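# Clamp a print's long edge between two magnetic wooden bars

## Task

Take two of the wooden bars and trap one of the print's long edges between them, their magnets joined, with the bars covering that edge from end to end.

## Robot and tools

Robot: two UR-type arms, left_arm and right_arm, each ending in a sixteen-motor four-finger hand (left_arm has a left hand, right_arm a right hand, mirror images). The bases sit at about (+0.054, +0.359, 0) m for left_arm and (+0.036, -0.389, 0) m for right_arm. A camera stand stands behind the arms. Loose objects may get nudged now and then. Anything that falls or is left off the table fails the scene.

Scene frame: origin at table-top height midway between the nominal bases, +z up, +x out over the table, +y toward left_arm. Positions are in metres, velocities in m/s and rad/s. Reported hand points can be a few cm off, more at long reach.

Hand point axes (right hand): +z runs along the straight fingers toward the tips, +y points out of the palm face, +x runs across the palm away from the thumb. On the left hand +x points toward the thumb. A rigid mast near the wrist on the palm side can strike things.

The 48-number row (used by execute_actions and move) covers both arms even when only one moves, and every number lies in [-1, 1]. Order: left_arm dx, dy, dz, rx, ry, rz; then the left hand's 16 motor goals; then left current_limit and speed; then the same 24 numbers for right_arm. The six pose numbers are an offset from that arm's current Hand target, along the scene axes, with rotation applied about the Hand target's position. 1.0 equals 0.6 m of travel or 180 degrees. rx, ry, rz form a single rotation vector. All-zero pose numbers re-request the current Hand target. The commanded orientation is clipped to within 32 degrees of the measured one.

Motor order: index_mcp, index_abd, index_pip, index_dip, middle_mcp, middle_abd, middle_pip, middle_dip, ring_mcp, ring_abd, ring_pip, ring_dip, thumb_cmc, thumb_axl, thumb_mcp, thumb_ipl. Each value is an absolute goal angle scaled between the hinge's two stops, with -1 bending inward. Straight values: finger _mcp +0.75, _abd 0, _pip +0.58, _dip +0.70; thumb_cmc +0.71, thumb_axl +0.68, thumb_mcp +0.23, thumb_ipl +0.17. current_limit maps -1 to 0 mA and +1 to 550 mA. speed sets the goal rate to (speed+1)/2 of 8.5 rad/s. Initial values are +0.4 and -0.6. A zero in a hand slot is a real goal, so to keep a hand unchanged, copy back its hand_goal, hand_current_limit and hand_speed. A motor held at 495 mA or more for 5 s shuts down for 10 s.

execute_actions(actions, cameras): actions is a list of actions. Each action is up to 15 rows of 1/30 s each, and its last row is held until 15 steps have run. Each row counts from the Hand target as it was when that action began. Images come back only for an empty list or when cameras names them (for example ["all"]).

move(target, speed, blend, stop_force, zero, blocking, cameras): straight-line paths toward one row, or toward a list of up to 15 rows that all count from the same starting Hand targets. speed is in m/s (0.002 to 3.6, default 0.25). blend is a corner radius in m. stop_force (3 to 120 N) ends an arm's path when its wrist senses that much push against the motion; it is unreliable while the hand rotates, and you should omit it when backing off a contact. The total run time is capped at 10 s. The result line reads move: done/off_target/moving/held/fault plus limits. Paths take no account of obstacles or the other arm, and passing close to an arm's own base can flip its shoulder.

wait(seconds 0 to 10), stop() to brake a running move, zoom_image(camera, region [x0,y0,x1,y1], at most 504 px each side) on cam_high, cam_low, cam_left_wrist or cam_right_wrist (all 672x504), zero_wrist_force(arm), read_manual, finished_scene(scene) once the clamp holds with no help from the robot.

Results: end_effector_position and quat in the scene frame; Hand target (the next offsets start from it, and the hand often rests a little short of it); joint positions and torques; wrist force and torque in end-effector axes plus a peak line; hand_goal, hand_measured, hand_current_ma and hand_state (moving/goal/blocked/overload). Lines such as MOTOR HOT, HAND FAULT and fault stops need attention.

Avoid: forces of about 150 N or joint torque overloads (wrist joints 26 N m), which stop the arm for 10 s. A stiff arm commanded even slightly beyond a firm contact can fault. Fast contacts hit harder. Any contact between the arms, including one hand gripping the other, can fail the scene. Hard hits on fixed or heavy things fail it. Motors overheat when holding loads or reaching out for long.

Each tool is called after "Emit:" as a command line: name --argument value for each argument, lists and objects as JSON in quotes; but a table of rows of numbers goes row by row, as --pt "numbers of a row", without its own name.

## Session

Emit:
execute_actions --actions '[]'

Scene clock: 0.00 s.
left_arm: end_effector_position=(+0.7370, -0.0940, +0.1816) hand_goal=(+0.754, +0.000, +0.576, +0.696, +0.754, +0.000, +0.576, +0.696, +0.754, +0.000, +0.576, +0.696, +0.714, +0.678, +0.226, +0.168) hand_measured=(+0.754, +0.000, +0.576, +0.696, +0.754, +0.000, +0.576, +0.696, +0.754, +0.000, +0.576, +0.696, +0.714, +0.678, +0.226, +0.168) hand_current_ma=(+0, +0, +0, +0, +0, +0, +0, +0, +0, +0, +0, +0, +0, +0, +0, +0) hand_state=(goal, goal, goal, goal, goal, goal, goal, goal, goal, goal, goal, goal, goal, goal, goal, goal) hand_current_limit=0.40 hand_speed=-0.60 end_effector_quat_wxyz=(+0.330, +0.611, -0.609, +0.383) | right_arm: end_effector_position=(+0.3504, -0.2142, +0.2008) hand_goal=(+0.754, +0.000, +0.576, +0.696, +0.754, +0.000, +0.576, +0.696, +0.754, +0.000, +0.576, +0.696, +0.714, +0.678, +0.226, +0.168) hand_measured=(+0.754, +0.000, +0.576, +0.696, +0.754, +0.000, +0.576, +0.696, +0.754, +0.000, +0.576, +0.696, +0.714, +0.678, +0.226, +0.168) hand_current_ma=(+0, +0, +0, +0, +0, +0, +0, +0, +0, +0, +0, +0, +0, +0, +0, +0) hand_state=(goal, goal, goal, goal, goal, goal, goal, goal, goal, goal, goal, goal, goal, goal, goal, goal) hand_current_limit=0.40 hand_speed=-0.60 end_effector_quat_wxyz=(-0.092, -0.091, +0.986, -0.109)
Joint positions: left_arm=[2.959 -2.484 -1.128 -0.742 0.549 -3.484] | right_arm=[0.018 -1.869 2.151 -1.68 -1.8 -1.707]
Joint velocities: within noise
Joint torques (N m): no reading
Wrist force (N): no reading
Wrist torque (N m): no reading
Wrist force, peak (N): no reading
Hand target: left_arm +0.7370, -0.0940, +0.1816; +0.330, +0.611, -0.609, +0.383 | right_arm +0.3504, -0.2142, +0.2008; -0.092, -0.091, +0.986, -0.109

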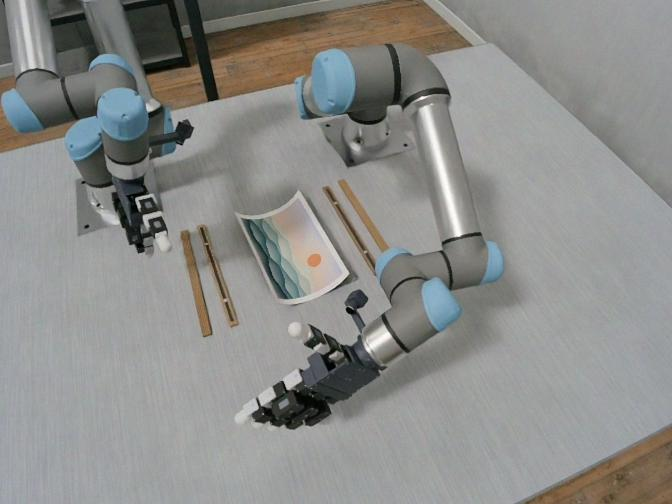

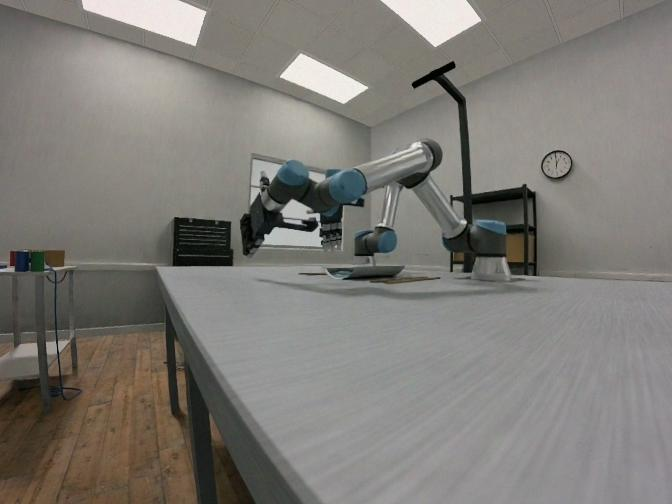

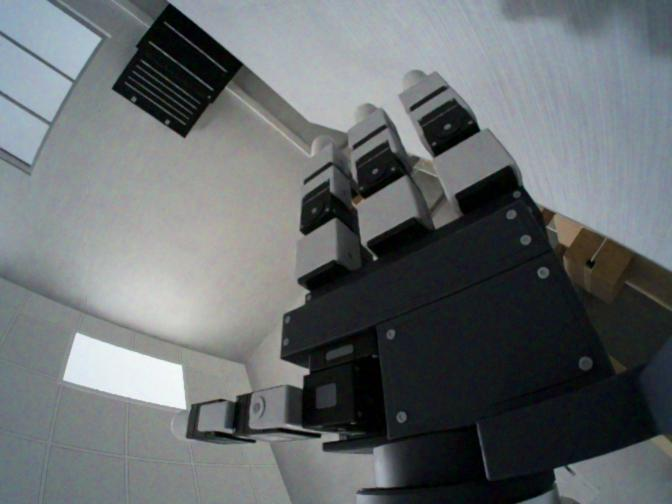

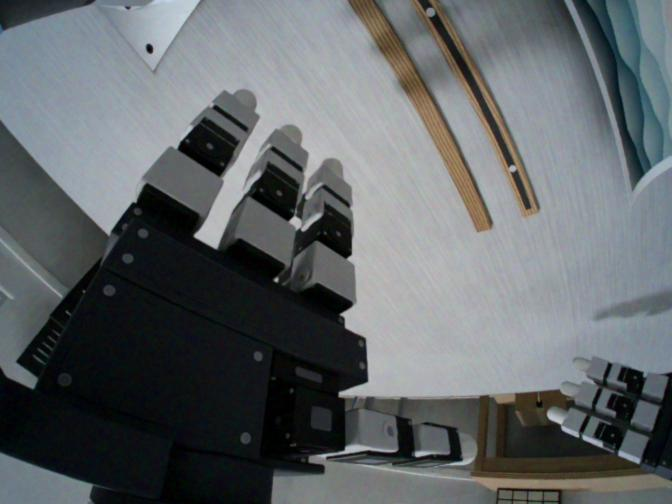

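Emit:
zoom_image --camera "cam_high" --region '[160, 160, 412, 349]'

Emit:
zoom_image --camera "cam_high" --region '[160, 210, 286, 340]'

Emit:
zoom_image --camera "cam_high" --region '[300, 160, 400, 280]'

Emit:
zoom_image --camera "cam_low" --region '[220, 120, 540, 320]'

Emit:
zoom_image --camera "cam_right_wrist" --region '[320, 0, 672, 260]'

Scaled by 2.000 from the camera's 672x504 image, which has a finer 960x720 frame.

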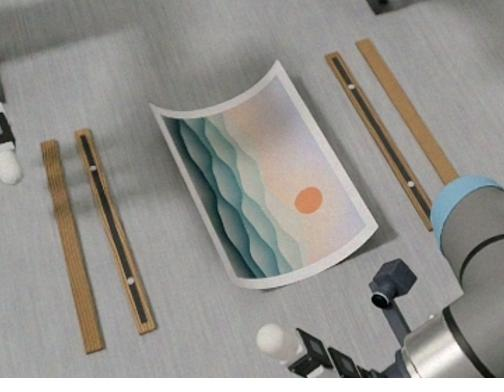

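Scaled by 3.877 from the camera's 672x504 image, which has a finer 960x720 frame.

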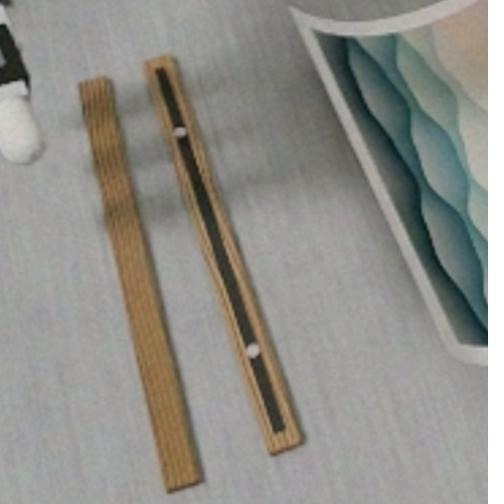

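Scaled by 4.200 from the camera's 672x504 image, which has a finer 960x720 frame.

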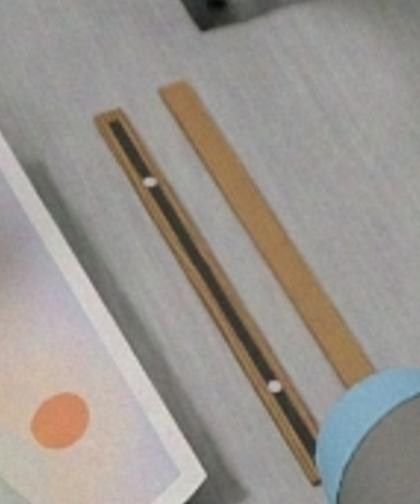

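Scaled by 1.575 from the camera's 672x504 image, which has a finer 960x720 frame.

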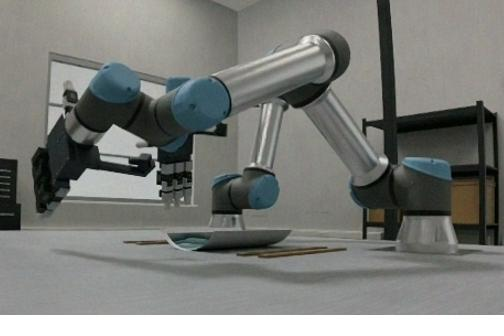

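Scaled by 1.432 from the camera's 672x504 image, which has a finer 960x720 frame.

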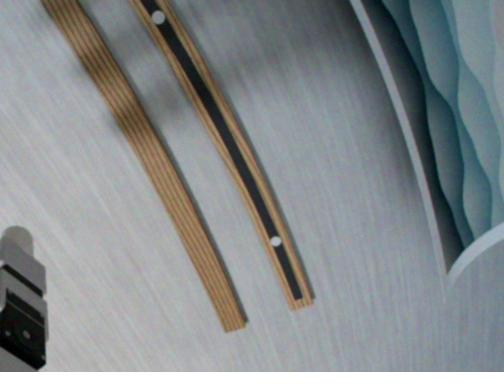

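Emit:
move --target '[-0.195, 0.823, 0.2, 0, 0, 0, 0.754, 0, 0.576, 0.696, 0.754, 0, 0.576, 0.696, 0.754, 0, 0.576, 0.696, 0.714, 0.678, 0.226, 0.168, 0.4, -0.6, 0, 0, 0.083, 0.0984, 0.0083, 0.4383, 0.754, 0.167, 0.576, 0.696, 0.754, -0.167, 0.576, 0.696, -0.479, -0.2, 0.576, 0.696, 0.714, 0.678, 0.226, 0.168, 0.4, -0.6]' --cameras '["all"]'

Scene clock: 34.33 s.
left_arm: end_effector_position=(+0.6200, +0.3997, +0.3016) hand_goal=(+0.754, +0.000, +0.576, +0.696, +0.754, +0.000, +0.576, +0.696, +0.754, +0.000, +0.576, +0.696, +0.714, +0.678, +0.226, +0.168) hand_measured=(+0.754, +0.000, +0.576, +0.696, +0.754, -0.002, +0.576, +0.696, +0.754, +0.000, +0.576, +0.696, +0.714, +0.678, +0.226, +0.168) hand_current_ma=(-1, -1, +1, +0, -1, -1, +1, +0, -1, -1, +1, +0, +0, -1, -1, -1) hand_state=(goal, goal, goal, goal, goal, goal, goal, goal, goal, goal, goal, goal, goal, goal, goal, goal) hand_current_limit=0.40 hand_speed=-0.60 end_effector_quat_wxyz=(+0.330, +0.611, -0.609, +0.383) | right_arm: end_effector_position=(+0.3504, -0.2142, +0.2506) hand_goal=(+0.754, +0.168, +0.576, +0.696, +0.754, -0.166, +0.576, +0.696, -0.478, -0.200, +0.576, +0.696, +0.714, +0.678, +0.226, +0.168) hand_measured=(+0.754, +0.164, +0.576, +0.696, +0.754, -0.162, +0.576, +0.696, -0.458, -0.196, +0.576, +0.696, +0.714, +0.678, +0.224, +0.168) hand_current_ma=(-2, -6, +1, +0, -2, +10, +1, +0, +71, +7, +1, +0, +0, -2, -7, -1) hand_state=(goal, goal, goal, goal, goal, goal, goal, goal, blocked, goal, goal, goal, goal, goal, goal, goal) hand_current_limit=0.40 hand_speed=-0.60 end_effector_quat_wxyz=(-0.001, +0.707, -0.707, +0.000)
Joint positions: left_arm=[3.673 -2.09 -1.223 -2.108 0.7 -2.227] | right_arm=[0.037 -1.743 2.004 -1.832 -1.57 -3.095]
Joint torques (N m): left_arm=[9.52 35.95 29.69 -0.44 0.56 2.17] | right_arm=[10.78 -1.4 -35.25 -0.43 2.51 -2]
Wrist force (N): left_arm=[0.7 0.1 -0.3] | right_arm=[-0.2 0.0 0.2]
Wrist torque (N m): left_arm=[0.11 -0.13 0.09] | right_arm=[0.04 0.03 0.04]
Wrist force, peak (N): left_arm=[0.4 0.5 -0.9] | right_arm=[-0.3 0.3 0.2]
Hand target: left_arm +0.6200, +0.3998, +0.3016; +0.330, +0.611, -0.609, +0.383 | right_arm +0.3504, -0.2142, +0.2506; -0.001, +0.707, -0.707, +0.000
Off the commanded pose: left_arm 0.000 m, 0 deg | right_arm 0.000 m, 0 deg.
move: done

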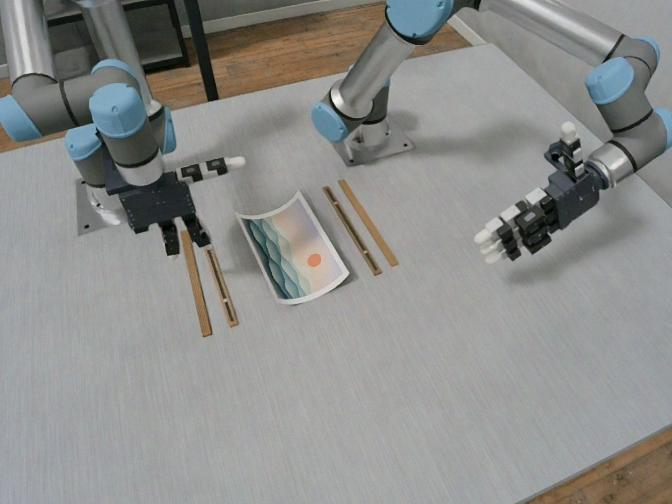

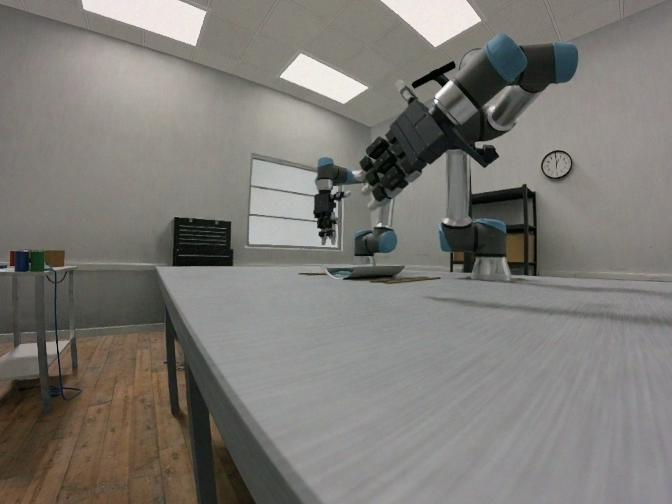

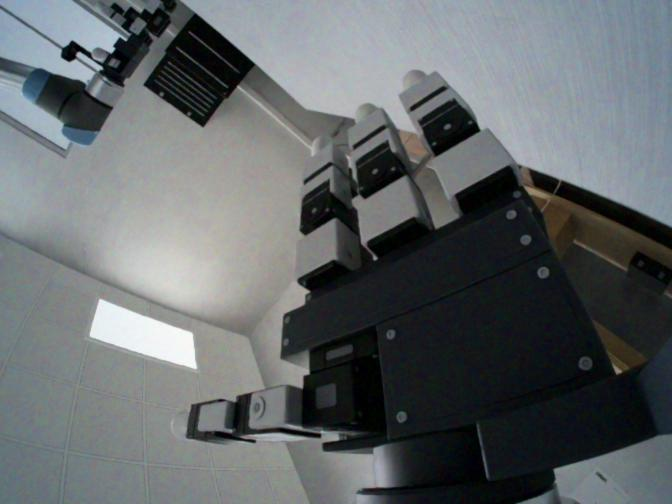

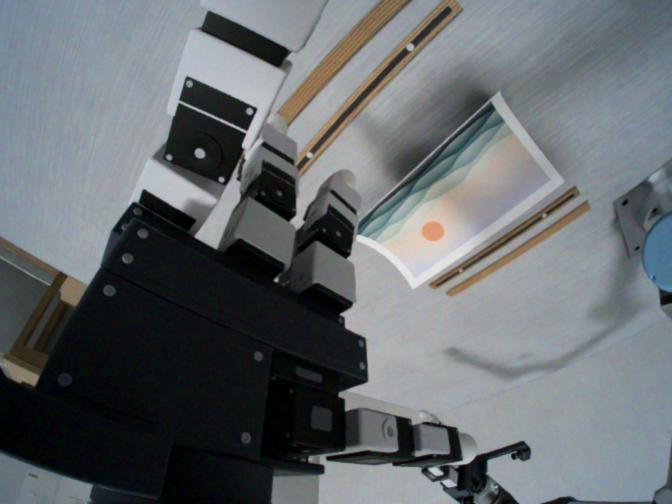

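Emit:
zoom_image --camera "cam_high" --region '[160, 170, 290, 345]'

Emit:
zoom_image --camera "cam_high" --region '[225, 170, 415, 315]'

Emit:
zoom_image --camera "cam_right_wrist" --region '[260, 0, 672, 320]'

Scaled by 2.880 from the camera's 672x504 image, which has a finer 960x720 frame.

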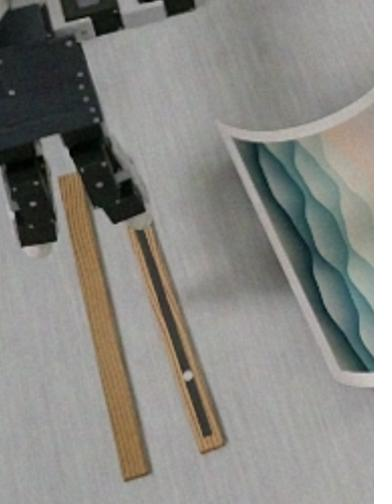

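Scaled by 2.653 from the camera's 672x504 image, which has a finer 960x720 frame.

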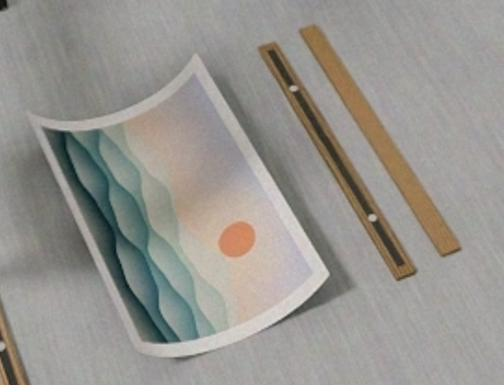

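Scaled by 1.223 from the camera's 672x504 image, which has a finer 960x720 frame.

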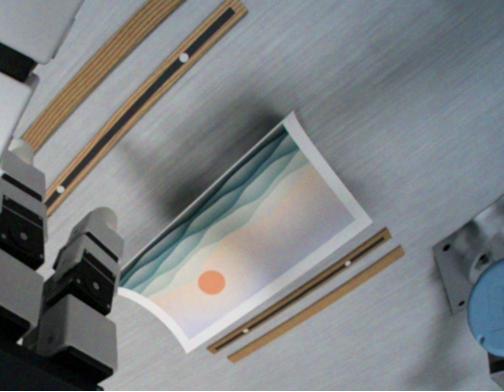

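Emit:
move --target '[0, 0, 0, 0, 0, 0, 0.754, 0, 0.576, 0.696, 0.754, 0, 0.576, 0.696, 0.754, 0, 0.576, 0.696, 0.714, 0.678, 0.226, 0.168, 0.4, -0.6, 0.0827, 0.150, -0.084, 0, 0, -0.4767, 0.754, 0, 0.576, 0.696, 0.781, 0, 0.576, 0.696, 0.754, 0, 0.576, 0.696, 0.714, 0.678, 0.226, 0.168, 0.4, -0.6]' --cameras '["cam_high", "cam_right_wrist"]'

Emit:
zoom_image --camera "cam_high" --region '[150, 170, 310, 345]'

Emit:
zoom_image --camera "cam_right_wrist" --region '[160, 0, 560, 300]'

Scene clock: 55.40 s.
left_arm: end_effector_position=(+0.6200, +0.3998, +0.3016) hand_goal=(+0.754, +0.000, +0.576, +0.696, +0.754, +0.000, +0.576, +0.696, +0.754, +0.000, +0.576, +0.696, +0.714, +0.678, +0.226, +0.168) hand_measured=(+0.754, +0.000, +0.576, +0.696, +0.754, -0.002, +0.576, +0.696, +0.754, +0.000, +0.576, +0.696, +0.714, +0.678, +0.226, +0.168) hand_current_ma=(-1, -1, +1, +0, -1, -1, +1, +0, -1, -1, +1, +0, +0, -1, -1, -1) hand_state=(goal, goal, goal, goal, goal, goal, goal, goal, goal, goal, goal, goal, goal, goal, goal, goal) hand_current_limit=0.40 hand_speed=-0.60 end_effector_quat_wxyz=(+0.330, +0.611, -0.609, +0.383) | right_arm: end_effector_position=(+0.4000, -0.1242, +0.2003) hand_goal=(+0.754, +0.000, +0.576, +0.696, +0.782, +0.000, +0.576, +0.696, +0.754, +0.000, +0.576, +0.696, +0.714, +0.678, +0.226, +0.168) hand_measured=(+0.754, +0.004, +0.576, +0.696, +0.776, -0.004, +0.576, +0.696, +0.750, -0.004, +0.576, +0.696, +0.714, +0.678, +0.224, +0.168) hand_current_ma=(-2, +7, +1, +0, -14, -6, +1, +0, -11, -6, +1, +0, +0, -2, -7, -1) hand_state=(goal, goal, goal, goal, goal, goal, goal, goal, goal, goal, goal, goal, goal, goal, goal, goal) hand_current_limit=0.40 hand_speed=-0.60 end_effector_quat_wxyz=(+0.001, -0.037, +0.999, +0.000)
Joint positions: left_arm=[3.673 -2.09 -1.223 -2.109 0.7 -2.227] | right_arm=[0.117 -1.799 2.182 -1.955 -1.572 -1.518]
Joint torques (N m): left_arm=[8.72 35.85 29.39 -0.84 0.26 2.04] | right_arm=[11.79 0.98 -10.51 -4.89 -2.74 2.47]
Wrist force (N): left_arm=[0.5 0.3 0.1] | right_arm=[-0.2 0.2 0.2]
Wrist torque (N m): left_arm=[0.10 -0.10 0.07] | right_arm=[0.00 0.04 -0.11]
Wrist force, peak (N): left_arm=[1.0 0.2 -0.2] | right_arm=[-0.1 0.6 0.4]
Hand target: left_arm +0.6200, +0.3998, +0.3016; +0.330, +0.611, -0.609, +0.383 | right_arm +0.4000, -0.1242, +0.2002; +0.000, -0.037, +0.999, +0.000
Off the commanded pose: left_arm 0.000 m, 0 deg | right_arm 0.000 m, 0 deg.
move: done
Images, in order (width x height): cam_high 672x504, cam_right_wrist 672x504.

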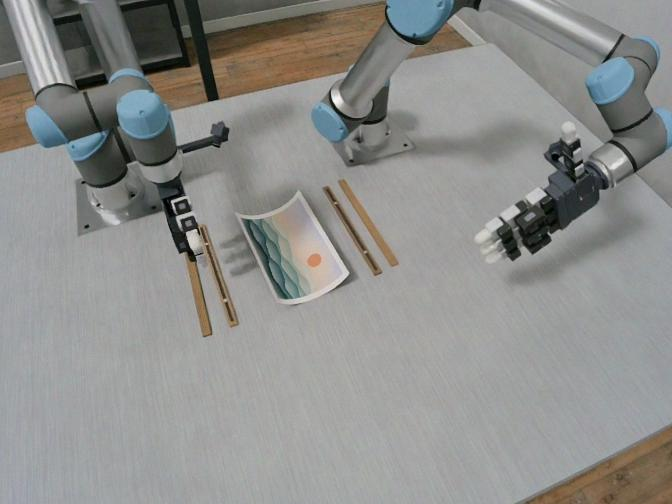

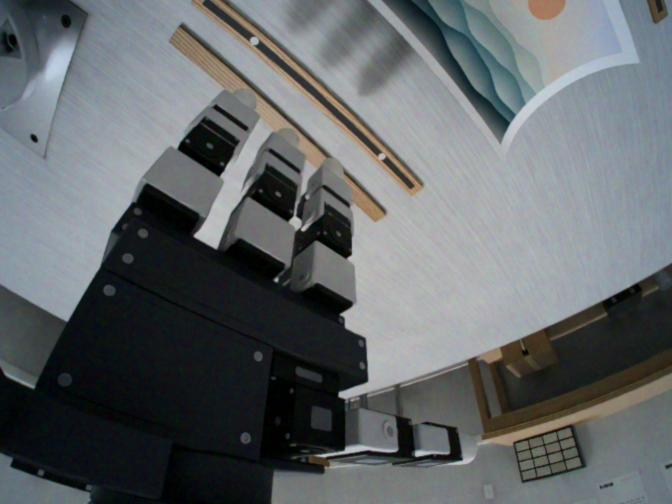

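Scaled by 2.880 from the camera's 672x504 image, which has a finer 960x720 frame.

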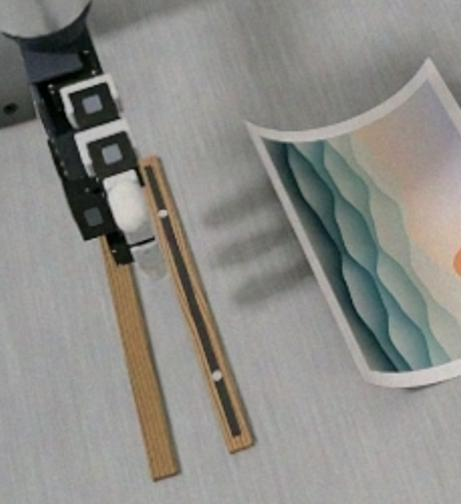

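Scaled by 1.260 from the camera's 672x504 image, which has a finer 960x720 frame.

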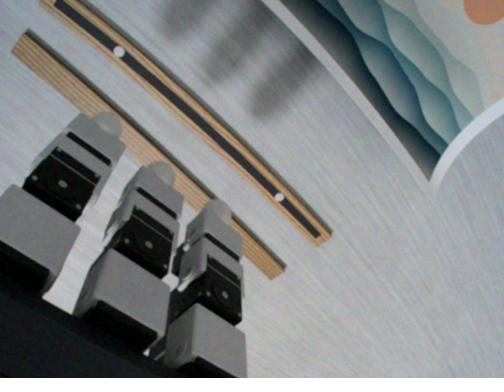

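Emit:
move --target '[0, 0, 0, 0, 0, 0, 0.754, 0, 0.576, 0.696, 0.754, 0, 0.576, 0.696, 0.754, 0, 0.576, 0.696, 0.714, 0.678, 0.226, 0.168, 0.4, -0.6, 0.0047, -0.0037, -0.1, 0, 0, -0.0122, 0.754, 0, 0.576, 0.696, 0.781, 0, 0.576, 0.696, 0.754, 0, 0.576, 0.696, 0.714, 0.678, 0.226, 0.168, 0.4, -0.6]' --speed 0.12 --cameras '["cam_high", "cam_right_wrist"]'

Emit:
zoom_image --camera "cam_high" --region '[150, 200, 290, 345]'

Emit:
zoom_image --camera "cam_right_wrist" --region '[160, 0, 500, 260]'

Scene clock: 59.00 s.
left_arm: end_effector_position=(+0.6200, +0.3998, +0.3016) hand_goal=(+0.754, +0.000, +0.576, +0.696, +0.754, +0.000, +0.576, +0.696, +0.754, +0.000, +0.576, +0.696, +0.714, +0.678, +0.226, +0.168) hand_measured=(+0.754, +0.000, +0.576, +0.696, +0.754, -0.002, +0.576, +0.696, +0.754, +0.000, +0.576, +0.696, +0.714, +0.678, +0.226, +0.168) hand_current_ma=(-1, -1, +1, +0, -1, -1, +1, +0, -1, -1, +1, +0, +0, -1, -1, -1) hand_state=(goal, goal, goal, goal, goal, goal, goal, goal, goal, goal, goal, goal, goal, goal, goal, goal) hand_current_limit=0.40 hand_speed=-0.60 end_effector_quat_wxyz=(+0.330, +0.611, -0.609, +0.383) | right_arm: end_effector_position=(+0.4029, -0.1264, +0.1403) hand_goal=(+0.754, +0.000, +0.576, +0.696, +0.782, +0.000, +0.576, +0.696, +0.754, +0.000, +0.576, +0.696, +0.714, +0.678, +0.226, +0.168) hand_measured=(+0.754, +0.004, +0.576, +0.696, +0.776, -0.002, +0.576, +0.696, +0.750, -0.004, +0.576, +0.696, +0.714, +0.678, +0.224, +0.168) hand_current_ma=(-2, +7, +1, +0, -14, -6, +1, +0, -11, -6, +1, +0, +0, -2, -8, -1) hand_state=(goal, goal, goal, goal, goal, goal, goal, goal, goal, goal, goal, goal, goal, goal, goal, goal) hand_current_limit=0.40 hand_speed=-0.60 end_effector_quat_wxyz=(+0.000, -0.018, +1.000, -0.001)
Joint positions: left_arm=[3.673 -2.09 -1.223 -2.109 0.7 -2.227] | right_arm=[0.113 -1.72 2.293 -2.145 -1.572 -1.483]
Joint torques (N m): left_arm=[6.5 34.98 29.77 -0.68 0.31 2.06] | right_arm=[7.59 0.61 -6.74 -4.78 2.58 2.52]
Wrist force (N): left_arm=[0.3 0.4 -0.2] | right_arm=[-0.1 0.4 0.1]
Wrist torque (N m): left_arm=[0.14 -0.07 0.05] | right_arm=[0.05 0.04 -0.08]
Wrist force, peak (N): left_arm=[0.7 0.5 0.2] | right_arm=[-0.2 0.3 0.8]
Hand target: left_arm +0.6200, +0.3998, +0.3016; +0.330, +0.611, -0.609, +0.383 | right_arm +0.4028, -0.1264, +0.1402; +0.000, -0.018, +1.000, +0.000
Off the commanded pose: left_arm 0.000 m, 0 deg | right_arm 0.000 m, 0 deg.
move: done
Images, in order (width x height): cam_high 672x504, cam_right_wrist 672x504.

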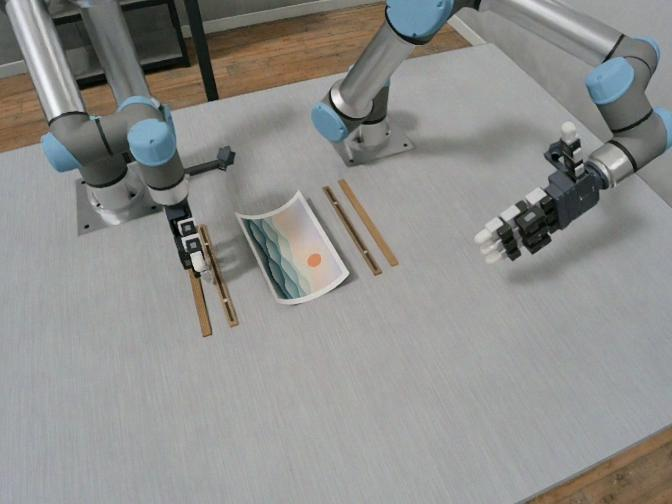

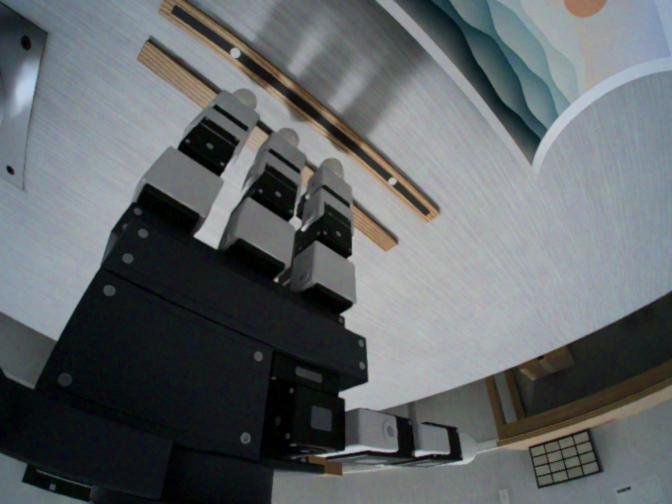

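Scaled by 3.476 from the camera's 672x504 image, which has a finer 960x720 frame.

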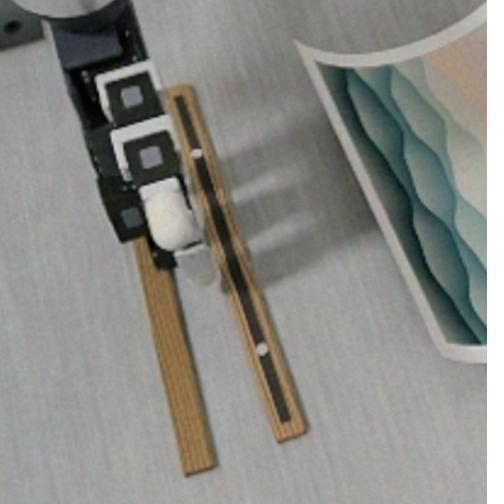

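Scaled by 1.482 from the camera's 672x504 image, which has a finer 960x720 frame.

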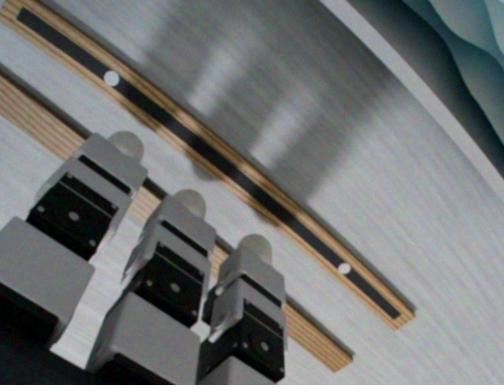

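Emit:
move --target '[0, 0, 0, 0, 0, 0, 0.754, 0, 0.576, 0.696, 0.754, 0, 0.576, 0.696, 0.754, 0, 0.576, 0.696, 0.714, 0.678, 0.226, 0.168, 0.4, -0.6, 0, 0.0067, 0, 0, 0, 0, 0.754, 0, 0.576, 0.696, 0.781, 0, 0.576, 0.696, 0.754, 0, 0.576, 0.696, 0.714, 0.678, 0.226, 0.168, 0.4, -0.6]' --speed 0.12

Emit:
move --target '[0, 0, 0, 0, 0, 0, 0.754, 0, 0.576, 0.696, 0.754, 0, 0.576, 0.696, 0.754, 0, 0.576, 0.696, 0.714, 0.678, 0.226, 0.168, 0.4, -0.6, 0, 0, -0.05, 0, 0, 0, 0.754, 0, 0.576, 0.696, 0.781, 0, 0.576, 0.696, 0.754, 0, 0.576, 0.696, 0.714, 0.678, 0.226, 0.168, 0.4, -0.6]' --speed 0.012 --stop_force 3.5 --cameras '["cam_high", "cam_right_wrist"]'

Emit:
zoom_image --camera "cam_high" --region '[150, 200, 290, 345]'

Emit:
zoom_image --camera "cam_right_wrist" --region '[160, 0, 500, 260]'

Scene clock: 62.17 s.
left_arm: end_effector_position=(+0.6200, +0.3998, +0.3016) hand_goal=(+0.754, +0.000, +0.576, +0.696, +0.754, +0.000, +0.576, +0.696, +0.754, +0.000, +0.576, +0.696, +0.714, +0.678, +0.226, +0.168) hand_measured=(+0.754, +0.000, +0.576, +0.696, +0.754, -0.002, +0.576, +0.696, +0.754, +0.000, +0.576, +0.696, +0.714, +0.678, +0.226, +0.168) hand_current_ma=(-1, -1, +1, +0, -1, -1, +1, +0, -1, -1, +1, +0, +0, -1, -1, -1) hand_state=(goal, goal, goal, goal, goal, goal, goal, goal, goal, goal, goal, goal, goal, goal, goal, goal) hand_current_limit=0.40 hand_speed=-0.60 end_effector_quat_wxyz=(+0.330, +0.611, -0.609, +0.383) | right_arm: end_effector_position=(+0.4028, -0.1224, +0.1402) hand_goal=(+0.754, +0.000, +0.576, +0.696, +0.782, +0.000, +0.576, +0.696, +0.754, +0.000, +0.576, +0.696, +0.714, +0.678, +0.226, +0.168) hand_measured=(+0.754, +0.004, +0.576, +0.696, +0.776, -0.002, +0.576, +0.696, +0.750, -0.004, +0.576, +0.696, +0.714, +0.678, +0.224, +0.168) hand_current_ma=(-2, +7, +1, +0, -14, -6, +1, +0, -11, -6, +1, +0, +0, -2, -8, -1) hand_state=(goal, goal, goal, goal, goal, goal, goal, goal, goal, goal, goal, goal, goal, goal, goal, goal) hand_current_limit=0.40 hand_speed=-0.60 end_effector_quat_wxyz=(+0.000, -0.018, +1.000, +0.000)
Joint positions: left_arm=[3.673 -2.09 -1.223 -2.109 0.7 -2.227] | right_arm=[0.124 -1.714 2.289 -2.147 -1.572 -1.472]
Joint torques (N m): left_arm=[6.4 36.64 28.44 -0.38 0.49 2.13] | right_arm=[11.3 0.12 -32.26 -4.9 2.25 2.42]
Wrist force (N): left_arm=[0.6 0.4 -0.2] | right_arm=[-0.3 0.6 0.2]
Wrist torque (N m): left_arm=[0.13 -0.12 0.08] | right_arm=[0.07 0.06 -0.08]
Wrist force, peak (N): left_arm=[0.9 0.3 -0.1] | right_arm=[-0.3 0.6 0.2]
Hand target: left_arm +0.6200, +0.3998, +0.3016; +0.330, +0.611, -0.609, +0.383 | right_arm +0.4028, -0.1224, +0.1402; +0.000, -0.018, +1.000, +0.000
Off the commanded pose: left_arm 0.000 m, 0 deg | right_arm 0.000 m, 0 deg.
move: done

Scene clock: 64.87 s.
left_arm: end_effector_position=(+0.6200, +0.3998, +0.3016) hand_goal=(+0.754, +0.000, +0.576, +0.696, +0.754, +0.000, +0.576, +0.696, +0.754, +0.000, +0.576, +0.696, +0.714, +0.678, +0.226, +0.168) hand_measured=(+0.754, +0.000, +0.576, +0.696, +0.754, -0.002, +0.576, +0.696, +0.754, +0.000, +0.576, +0.696, +0.714, +0.678, +0.226, +0.168) hand_current_ma=(-1, -1, +1, +0, -1, -1, +1, +0, -1, -1, +1, +0, +0, -1, -1, -1) hand_state=(goal, goal, goal, goal, goal, goal, goal, goal, goal, goal, goal, goal, goal, goal, goal, goal) hand_current_limit=0.40 hand_speed=-0.60 end_effector_quat_wxyz=(+0.330, +0.611, -0.609, +0.383) | right_arm: end_effector_position=(+0.4028, -0.1224, +0.1226) hand_goal=(+0.754, +0.000, +0.576, +0.696, +0.782, +0.000, +0.576, +0.696, +0.754, +0.000, +0.576, +0.696, +0.714, +0.678, +0.226, +0.168) hand_measured=(+0.754, +0.002, +0.576, +0.696, +0.778, -0.002, +0.576, +0.696, +0.752, -0.002, +0.576, +0.696, +0.714, +0.678, +0.224, +0.168) hand_current_ma=(-2, +5, +1, +0, -13, -5, +1, +0, -3, -6, +1, +0, +0, -2, -8, -1) hand_state=(goal, goal, goal, goal, goal, goal, goal, goal, goal, goal, goal, goal, goal, goal, goal, goal) hand_current_limit=0.40 hand_speed=-0.60 end_effector_quat_wxyz=(+0.000, -0.018, +1.000, +0.000)
Joint positions: left_arm=[3.673 -2.09 -1.223 -2.109 0.7 -2.227] | right_arm=[0.124 -1.682 2.318 -2.207 -1.572 -1.472]
Joint torques (N m): left_arm=[6.36 36.83 29.82 -0.53 0.25 2.03] | right_arm=[11.04 -26.57 -32.02 -0.57 -1.46 2.48]
Wrist force (N): left_arm=[0.7 0.0 -0.2] | right_arm=[0.2 0.6 -2.2]
Wrist torque (N m): left_arm=[0.09 -0.12 0.08] | right_arm=[0.27 0.06 -0.04]
Wrist force, peak (N): left_arm=[0.9 0.1 -0.4] | right_arm=[0.6 0.1 -15.7]
Hand target: left_arm +0.6200, +0.3998, +0.3016; +0.330, +0.611, -0.609, +0.383 | right_arm +0.4028, -0.1224, +0.1226; +0.000, -0.018, +1.000, +0.000 (not the last commanded pose)
Off the commanded pose: left_arm 0.000 m, 0 deg | right_arm 0.012 m, 0 deg.
move: contact (right_arm)
Images, in order (width x height): cam_high 672x504, cam_right_wrist 672x504.

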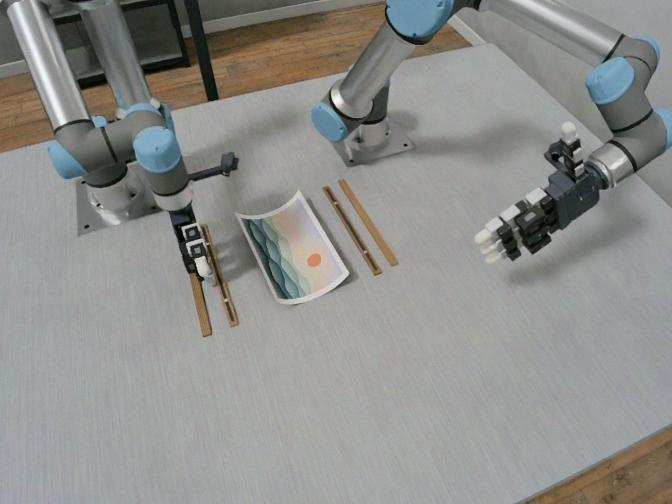

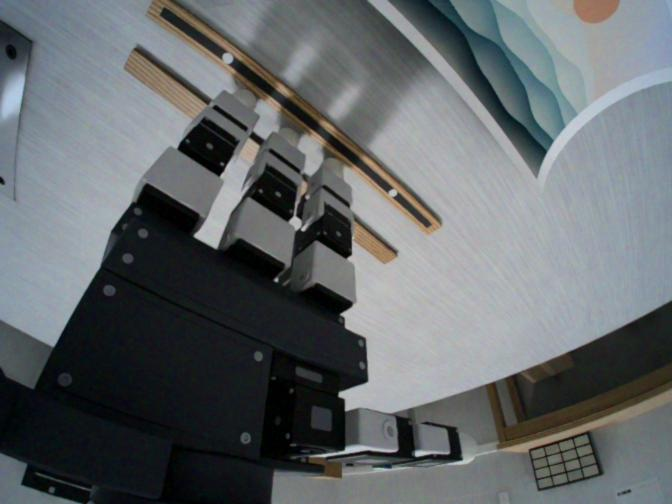

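Scaled by 3.476 from the camera's 672x504 image, which has a finer 960x720 frame.

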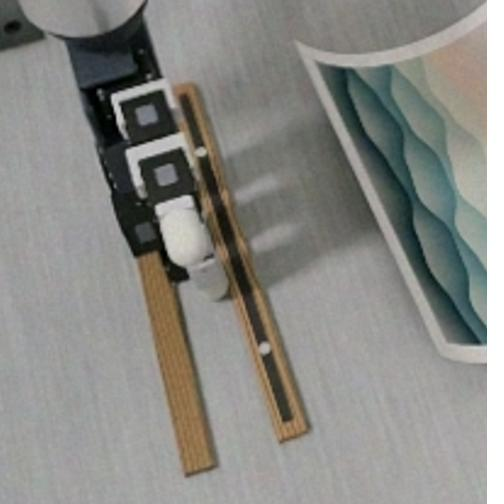

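Scaled by 1.482 from the camera's 672x504 image, which has a finer 960x720 frame.

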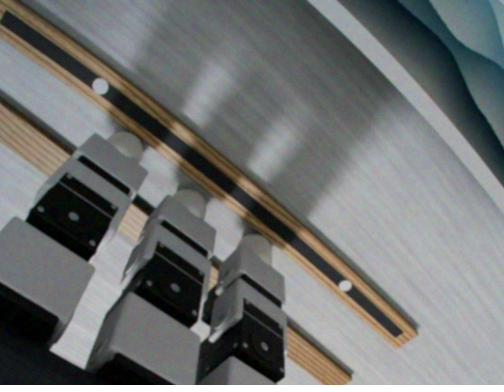

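Emit:
move --pt "0 0 0 0 0 0 0.754 0 0.576 0.696 0.754 0 0.576 0.696 0.754 0 0.576 0.696 0.714 0.678 0.226 0.168 0.4 -0.6 0 0 0.0048 0 0 0 0.754 0 0.576 0.696 0.781 0 0.576 0.696 0.754 0 0.576 0.696 0.714 0.678 0.226 0.168 0.4 -0.6" --pt "0 0 0 0 0 0 0.754 0 0.576 0.696 0.754 0 0.576 0.696 0.754 0 0.576 0.696 0.714 0.678 0.226 0.168 0.4 -0.6 0 0.011 0.0048 0 0 0 0.754 0 0.576 0.696 0.781 0 0.576 0.696 0.754 0 0.576 0.696 0.714 0.678 0.226 0.168 0.4 -0.6" --pt "0 0 0 0 0 0 0.754 0 0.576 0.696 0.754 0 0.576 0.696 0.754 0 0.576 0.696 0.714 0.678 0.226 0.168 0.4 -0.6 0.012 0.0787 0.0048 0 0 0.0061 0.754 0 0.576 0.696 0.781 0 0.576 0.696 0.754 0 0.576 0.696 0.714 0.678 0.226 0.168 0.4 -0.6" --speed '[0.02, 0.03, 0.04]' --cameras '["cam_high", "cam_right_wrist"]'

Emit:
zoom_image --camera "cam_high" --region '[150, 200, 290, 345]'

Emit:
zoom_image --camera "cam_right_wrist" --region '[160, 0, 500, 260]'

Scene clock: 70.80 s.
left_arm: end_effector_position=(+0.6200, +0.3998, +0.3016) hand_goal=(+0.754, +0.000, +0.576, +0.696, +0.754, +0.000, +0.576, +0.696, +0.754, +0.000, +0.576, +0.696, +0.714, +0.678, +0.226, +0.168) hand_measured=(+0.754, +0.000, +0.576, +0.696, +0.754, -0.002, +0.576, +0.696, +0.754, +0.000, +0.576, +0.696, +0.714, +0.678, +0.226, +0.168) hand_current_ma=(-1, -1, +1, +0, -1, -1, +1, +0, -1, -1, +1, +0, +0, -1, -1, -1) hand_state=(goal, goal, goal, goal, goal, goal, goal, goal, goal, goal, goal, goal, goal, goal, goal, goal) hand_current_limit=0.40 hand_speed=-0.60 end_effector_quat_wxyz=(+0.330, +0.611, -0.609, +0.383) | right_arm: end_effector_position=(+0.4100, -0.0752, +0.1255) hand_goal=(+0.754, +0.000, +0.576, +0.696, +0.782, +0.000, +0.576, +0.696, +0.754, +0.000, +0.576, +0.696, +0.714, +0.678, +0.226, +0.168) hand_measured=(+0.754, +0.002, +0.576, +0.696, +0.778, -0.002, +0.576, +0.696, +0.752, -0.002, +0.576, +0.696, +0.714, +0.678, +0.224, +0.168) hand_current_ma=(-2, +5, +1, +0, -13, -5, +1, +0, -3, -6, +1, +0, +0, -2, -8, -1) hand_state=(goal, goal, goal, goal, goal, goal, goal, goal, goal, goal, goal, goal, goal, goal, goal, goal) hand_current_limit=0.40 hand_speed=-0.60 end_effector_quat_wxyz=(+0.000, -0.027, +1.000, +0.000)
Joint positions: left_arm=[3.673 -2.09 -1.223 -2.109 0.7 -2.227] | right_arm=[0.239 -1.606 2.239 -2.205 -1.572 -1.376]
Joint torques (N m): left_arm=[5.67 36.25 29.64 -0.48 0.35 2.24] | right_arm=[11.98 -4.59 -33.47 -4.6 -1.82 2.34]
Wrist force (N): left_arm=[0.7 0.2 -0.2] | right_arm=[-0.1 0.3 0.0]
Wrist torque (N m): left_arm=[0.11 -0.13 0.09] | right_arm=[0.07 0.03 -0.06]
Wrist force, peak (N): left_arm=[0.8 0.5 0.0] | right_arm=[-0.1 0.4 -2.4]
Hand target: left_arm +0.6200, +0.3998, +0.3016; +0.330, +0.611, -0.609, +0.383 | right_arm +0.4100, -0.0751, +0.1254; +0.000, -0.028, +1.000, +0.000
Off the commanded pose: left_arm 0.000 m, 0 deg | right_arm 0.000 m, 0 deg.
move: done
Images, in order (width x height): cam_high 672x504, cam_right_wrist 672x504.

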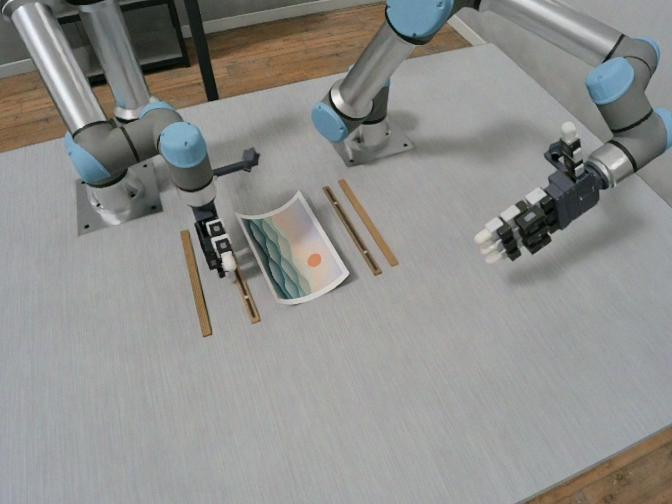

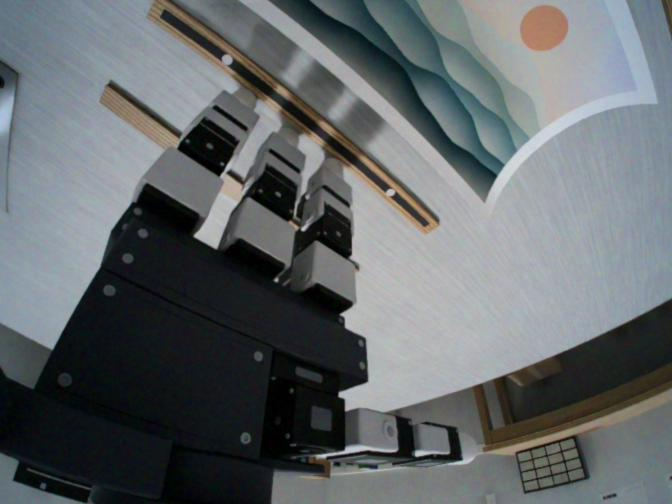

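Scaled by 3.476 from the camera's 672x504 image, which has a finer 960x720 frame.

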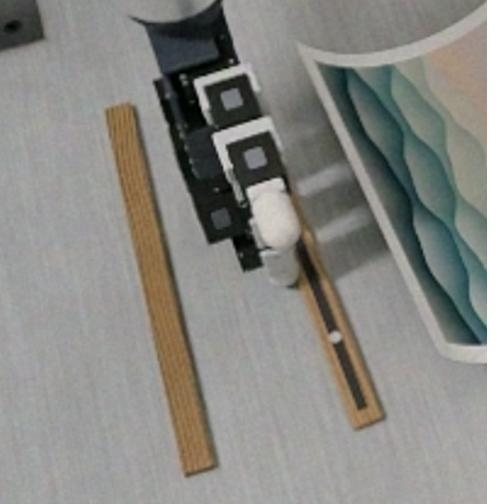

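Scaled by 1.482 from the camera's 672x504 image, which has a finer 960x720 frame.

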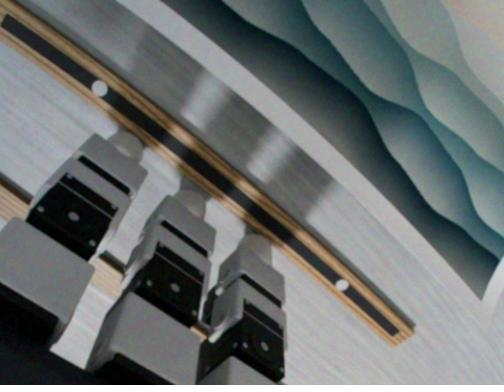

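Emit:
move --target '[0, 0, 0, 0, 0, 0, 0.754, 0, 0.576, 0.696, 0.754, 0, 0.576, 0.696, 0.754, 0, 0.576, 0.696, 0.714, 0.678, 0.226, 0.168, 0.4, -0.6, 0.012, 0.0645, 0, 0, 0, 0.0061, 0.754, 0, 0.576, 0.696, 0.781, 0, 0.576, 0.696, 0.754, 0, 0.576, 0.696, 0.714, 0.678, 0.226, 0.168, 0.4, -0.6]' --speed 0.04 --cameras '["cam_high", "cam_right_wrist"]'

Emit:
zoom_image --camera "cam_high" --region '[150, 200, 290, 345]'

Emit:
zoom_image --camera "cam_right_wrist" --region '[160, 0, 500, 260]'

Scene clock: 73.40 s.
left_arm: end_effector_position=(+0.6200, +0.3998, +0.3016) hand_goal=(+0.754, +0.000, +0.576, +0.696, +0.754, +0.000, +0.576, +0.696, +0.754, +0.000, +0.576, +0.696, +0.714, +0.678, +0.226, +0.168) hand_measured=(+0.754, +0.000, +0.576, +0.696, +0.754, -0.002, +0.576, +0.696, +0.754, +0.000, +0.576, +0.696, +0.714, +0.678, +0.226, +0.168) hand_current_ma=(-1, -1, +1, +0, -1, -1, +1, +0, -1, -1, +1, +0, +0, -1, -1, -1) hand_state=(goal, goal, goal, goal, goal, goal, goal, goal, goal, goal, goal, goal, goal, goal, goal, goal) hand_current_limit=0.40 hand_speed=-0.60 end_effector_quat_wxyz=(+0.330, +0.611, -0.609, +0.383) | right_arm: end_effector_position=(+0.4172, -0.0366, +0.1254) hand_goal=(+0.754, +0.000, +0.576, +0.696, +0.782, +0.000, +0.576, +0.696, +0.754, +0.000, +0.576, +0.696, +0.714, +0.678, +0.226, +0.168) hand_measured=(+0.754, +0.002, +0.576, +0.696, +0.778, -0.002, +0.576, +0.696, +0.752, -0.002, +0.576, +0.696, +0.714, +0.678, +0.224, +0.168) hand_current_ma=(-2, +5, +1, +0, -13, -5, +1, +0, -3, -6, +1, +0, +0, -2, -8, -1) hand_state=(goal, goal, goal, goal, goal, goal, goal, goal, goal, goal, goal, goal, goal, goal, goal, goal) hand_current_limit=0.40 hand_speed=-0.60 end_effector_quat_wxyz=(+0.000, -0.037, +0.999, +0.000)
Joint positions: left_arm=[3.673 -2.09 -1.223 -2.109 0.7 -2.227] | right_arm=[0.321 -1.534 2.168 -2.205 -1.572 -1.313]
Joint torques (N m): left_arm=[5.57 35.59 29.78 -0.36 0.41 2.1] | right_arm=[12.78 -8.79 -32.51 -0.59 0.6 2.64]
Wrist force (N): left_arm=[0.5 0.3 0.0] | right_arm=[-0.3 0.6 -0.1]
Wrist torque (N m): left_arm=[0.11 -0.10 0.07] | right_arm=[0.11 0.07 -0.07]
Wrist force, peak (N): left_arm=[0.7 0.6 0.0] | right_arm=[-0.4 0.5 0.3]
Hand target: left_arm +0.6200, +0.3998, +0.3016; +0.330, +0.611, -0.609, +0.383 | right_arm +0.4172, -0.0364, +0.1254; +0.000, -0.037, +0.999, +0.000
Off the commanded pose: left_arm 0.000 m, 0 deg | right_arm 0.000 m, 0 deg.
move: done
Images, in order (width x height): cam_high 672x504, cam_right_wrist 672x504.

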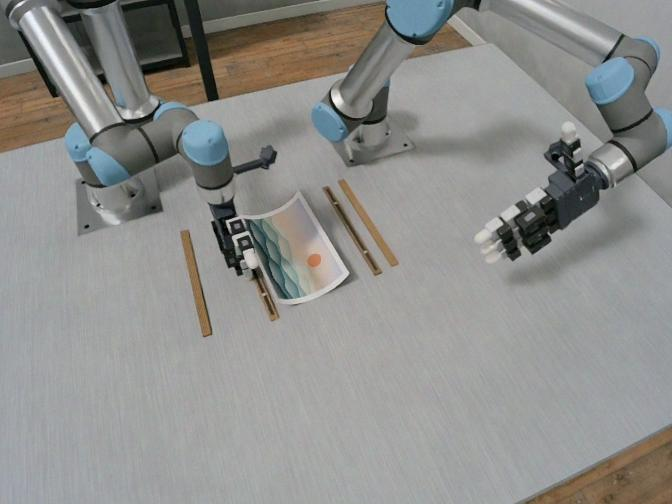

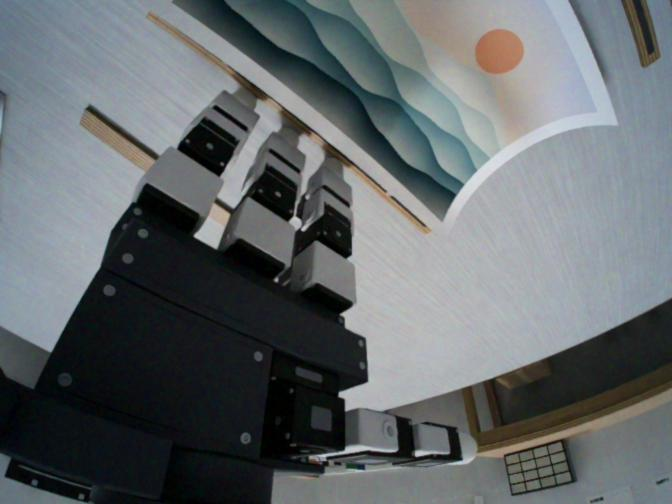

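Scaled by 3.476 from the camera's 672x504 image, which has a finer 960x720 frame.

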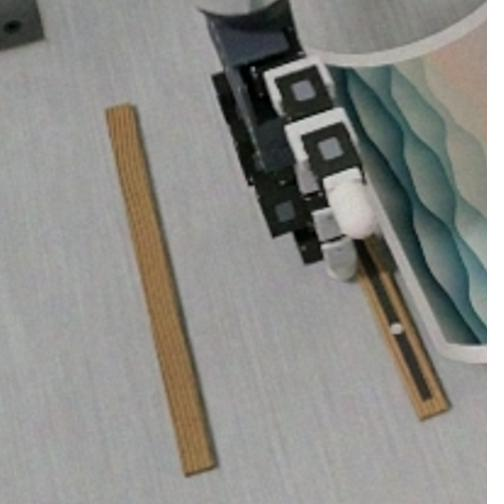

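Scaled by 1.482 from the camera's 672x504 image, which has a finer 960x720 frame.

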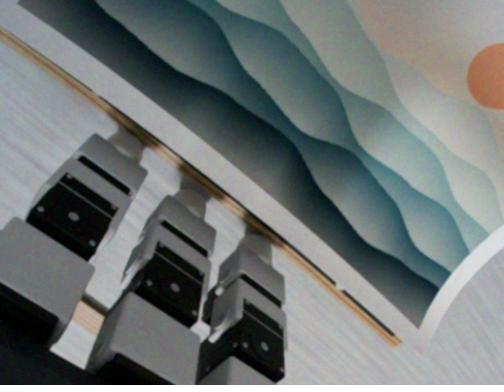

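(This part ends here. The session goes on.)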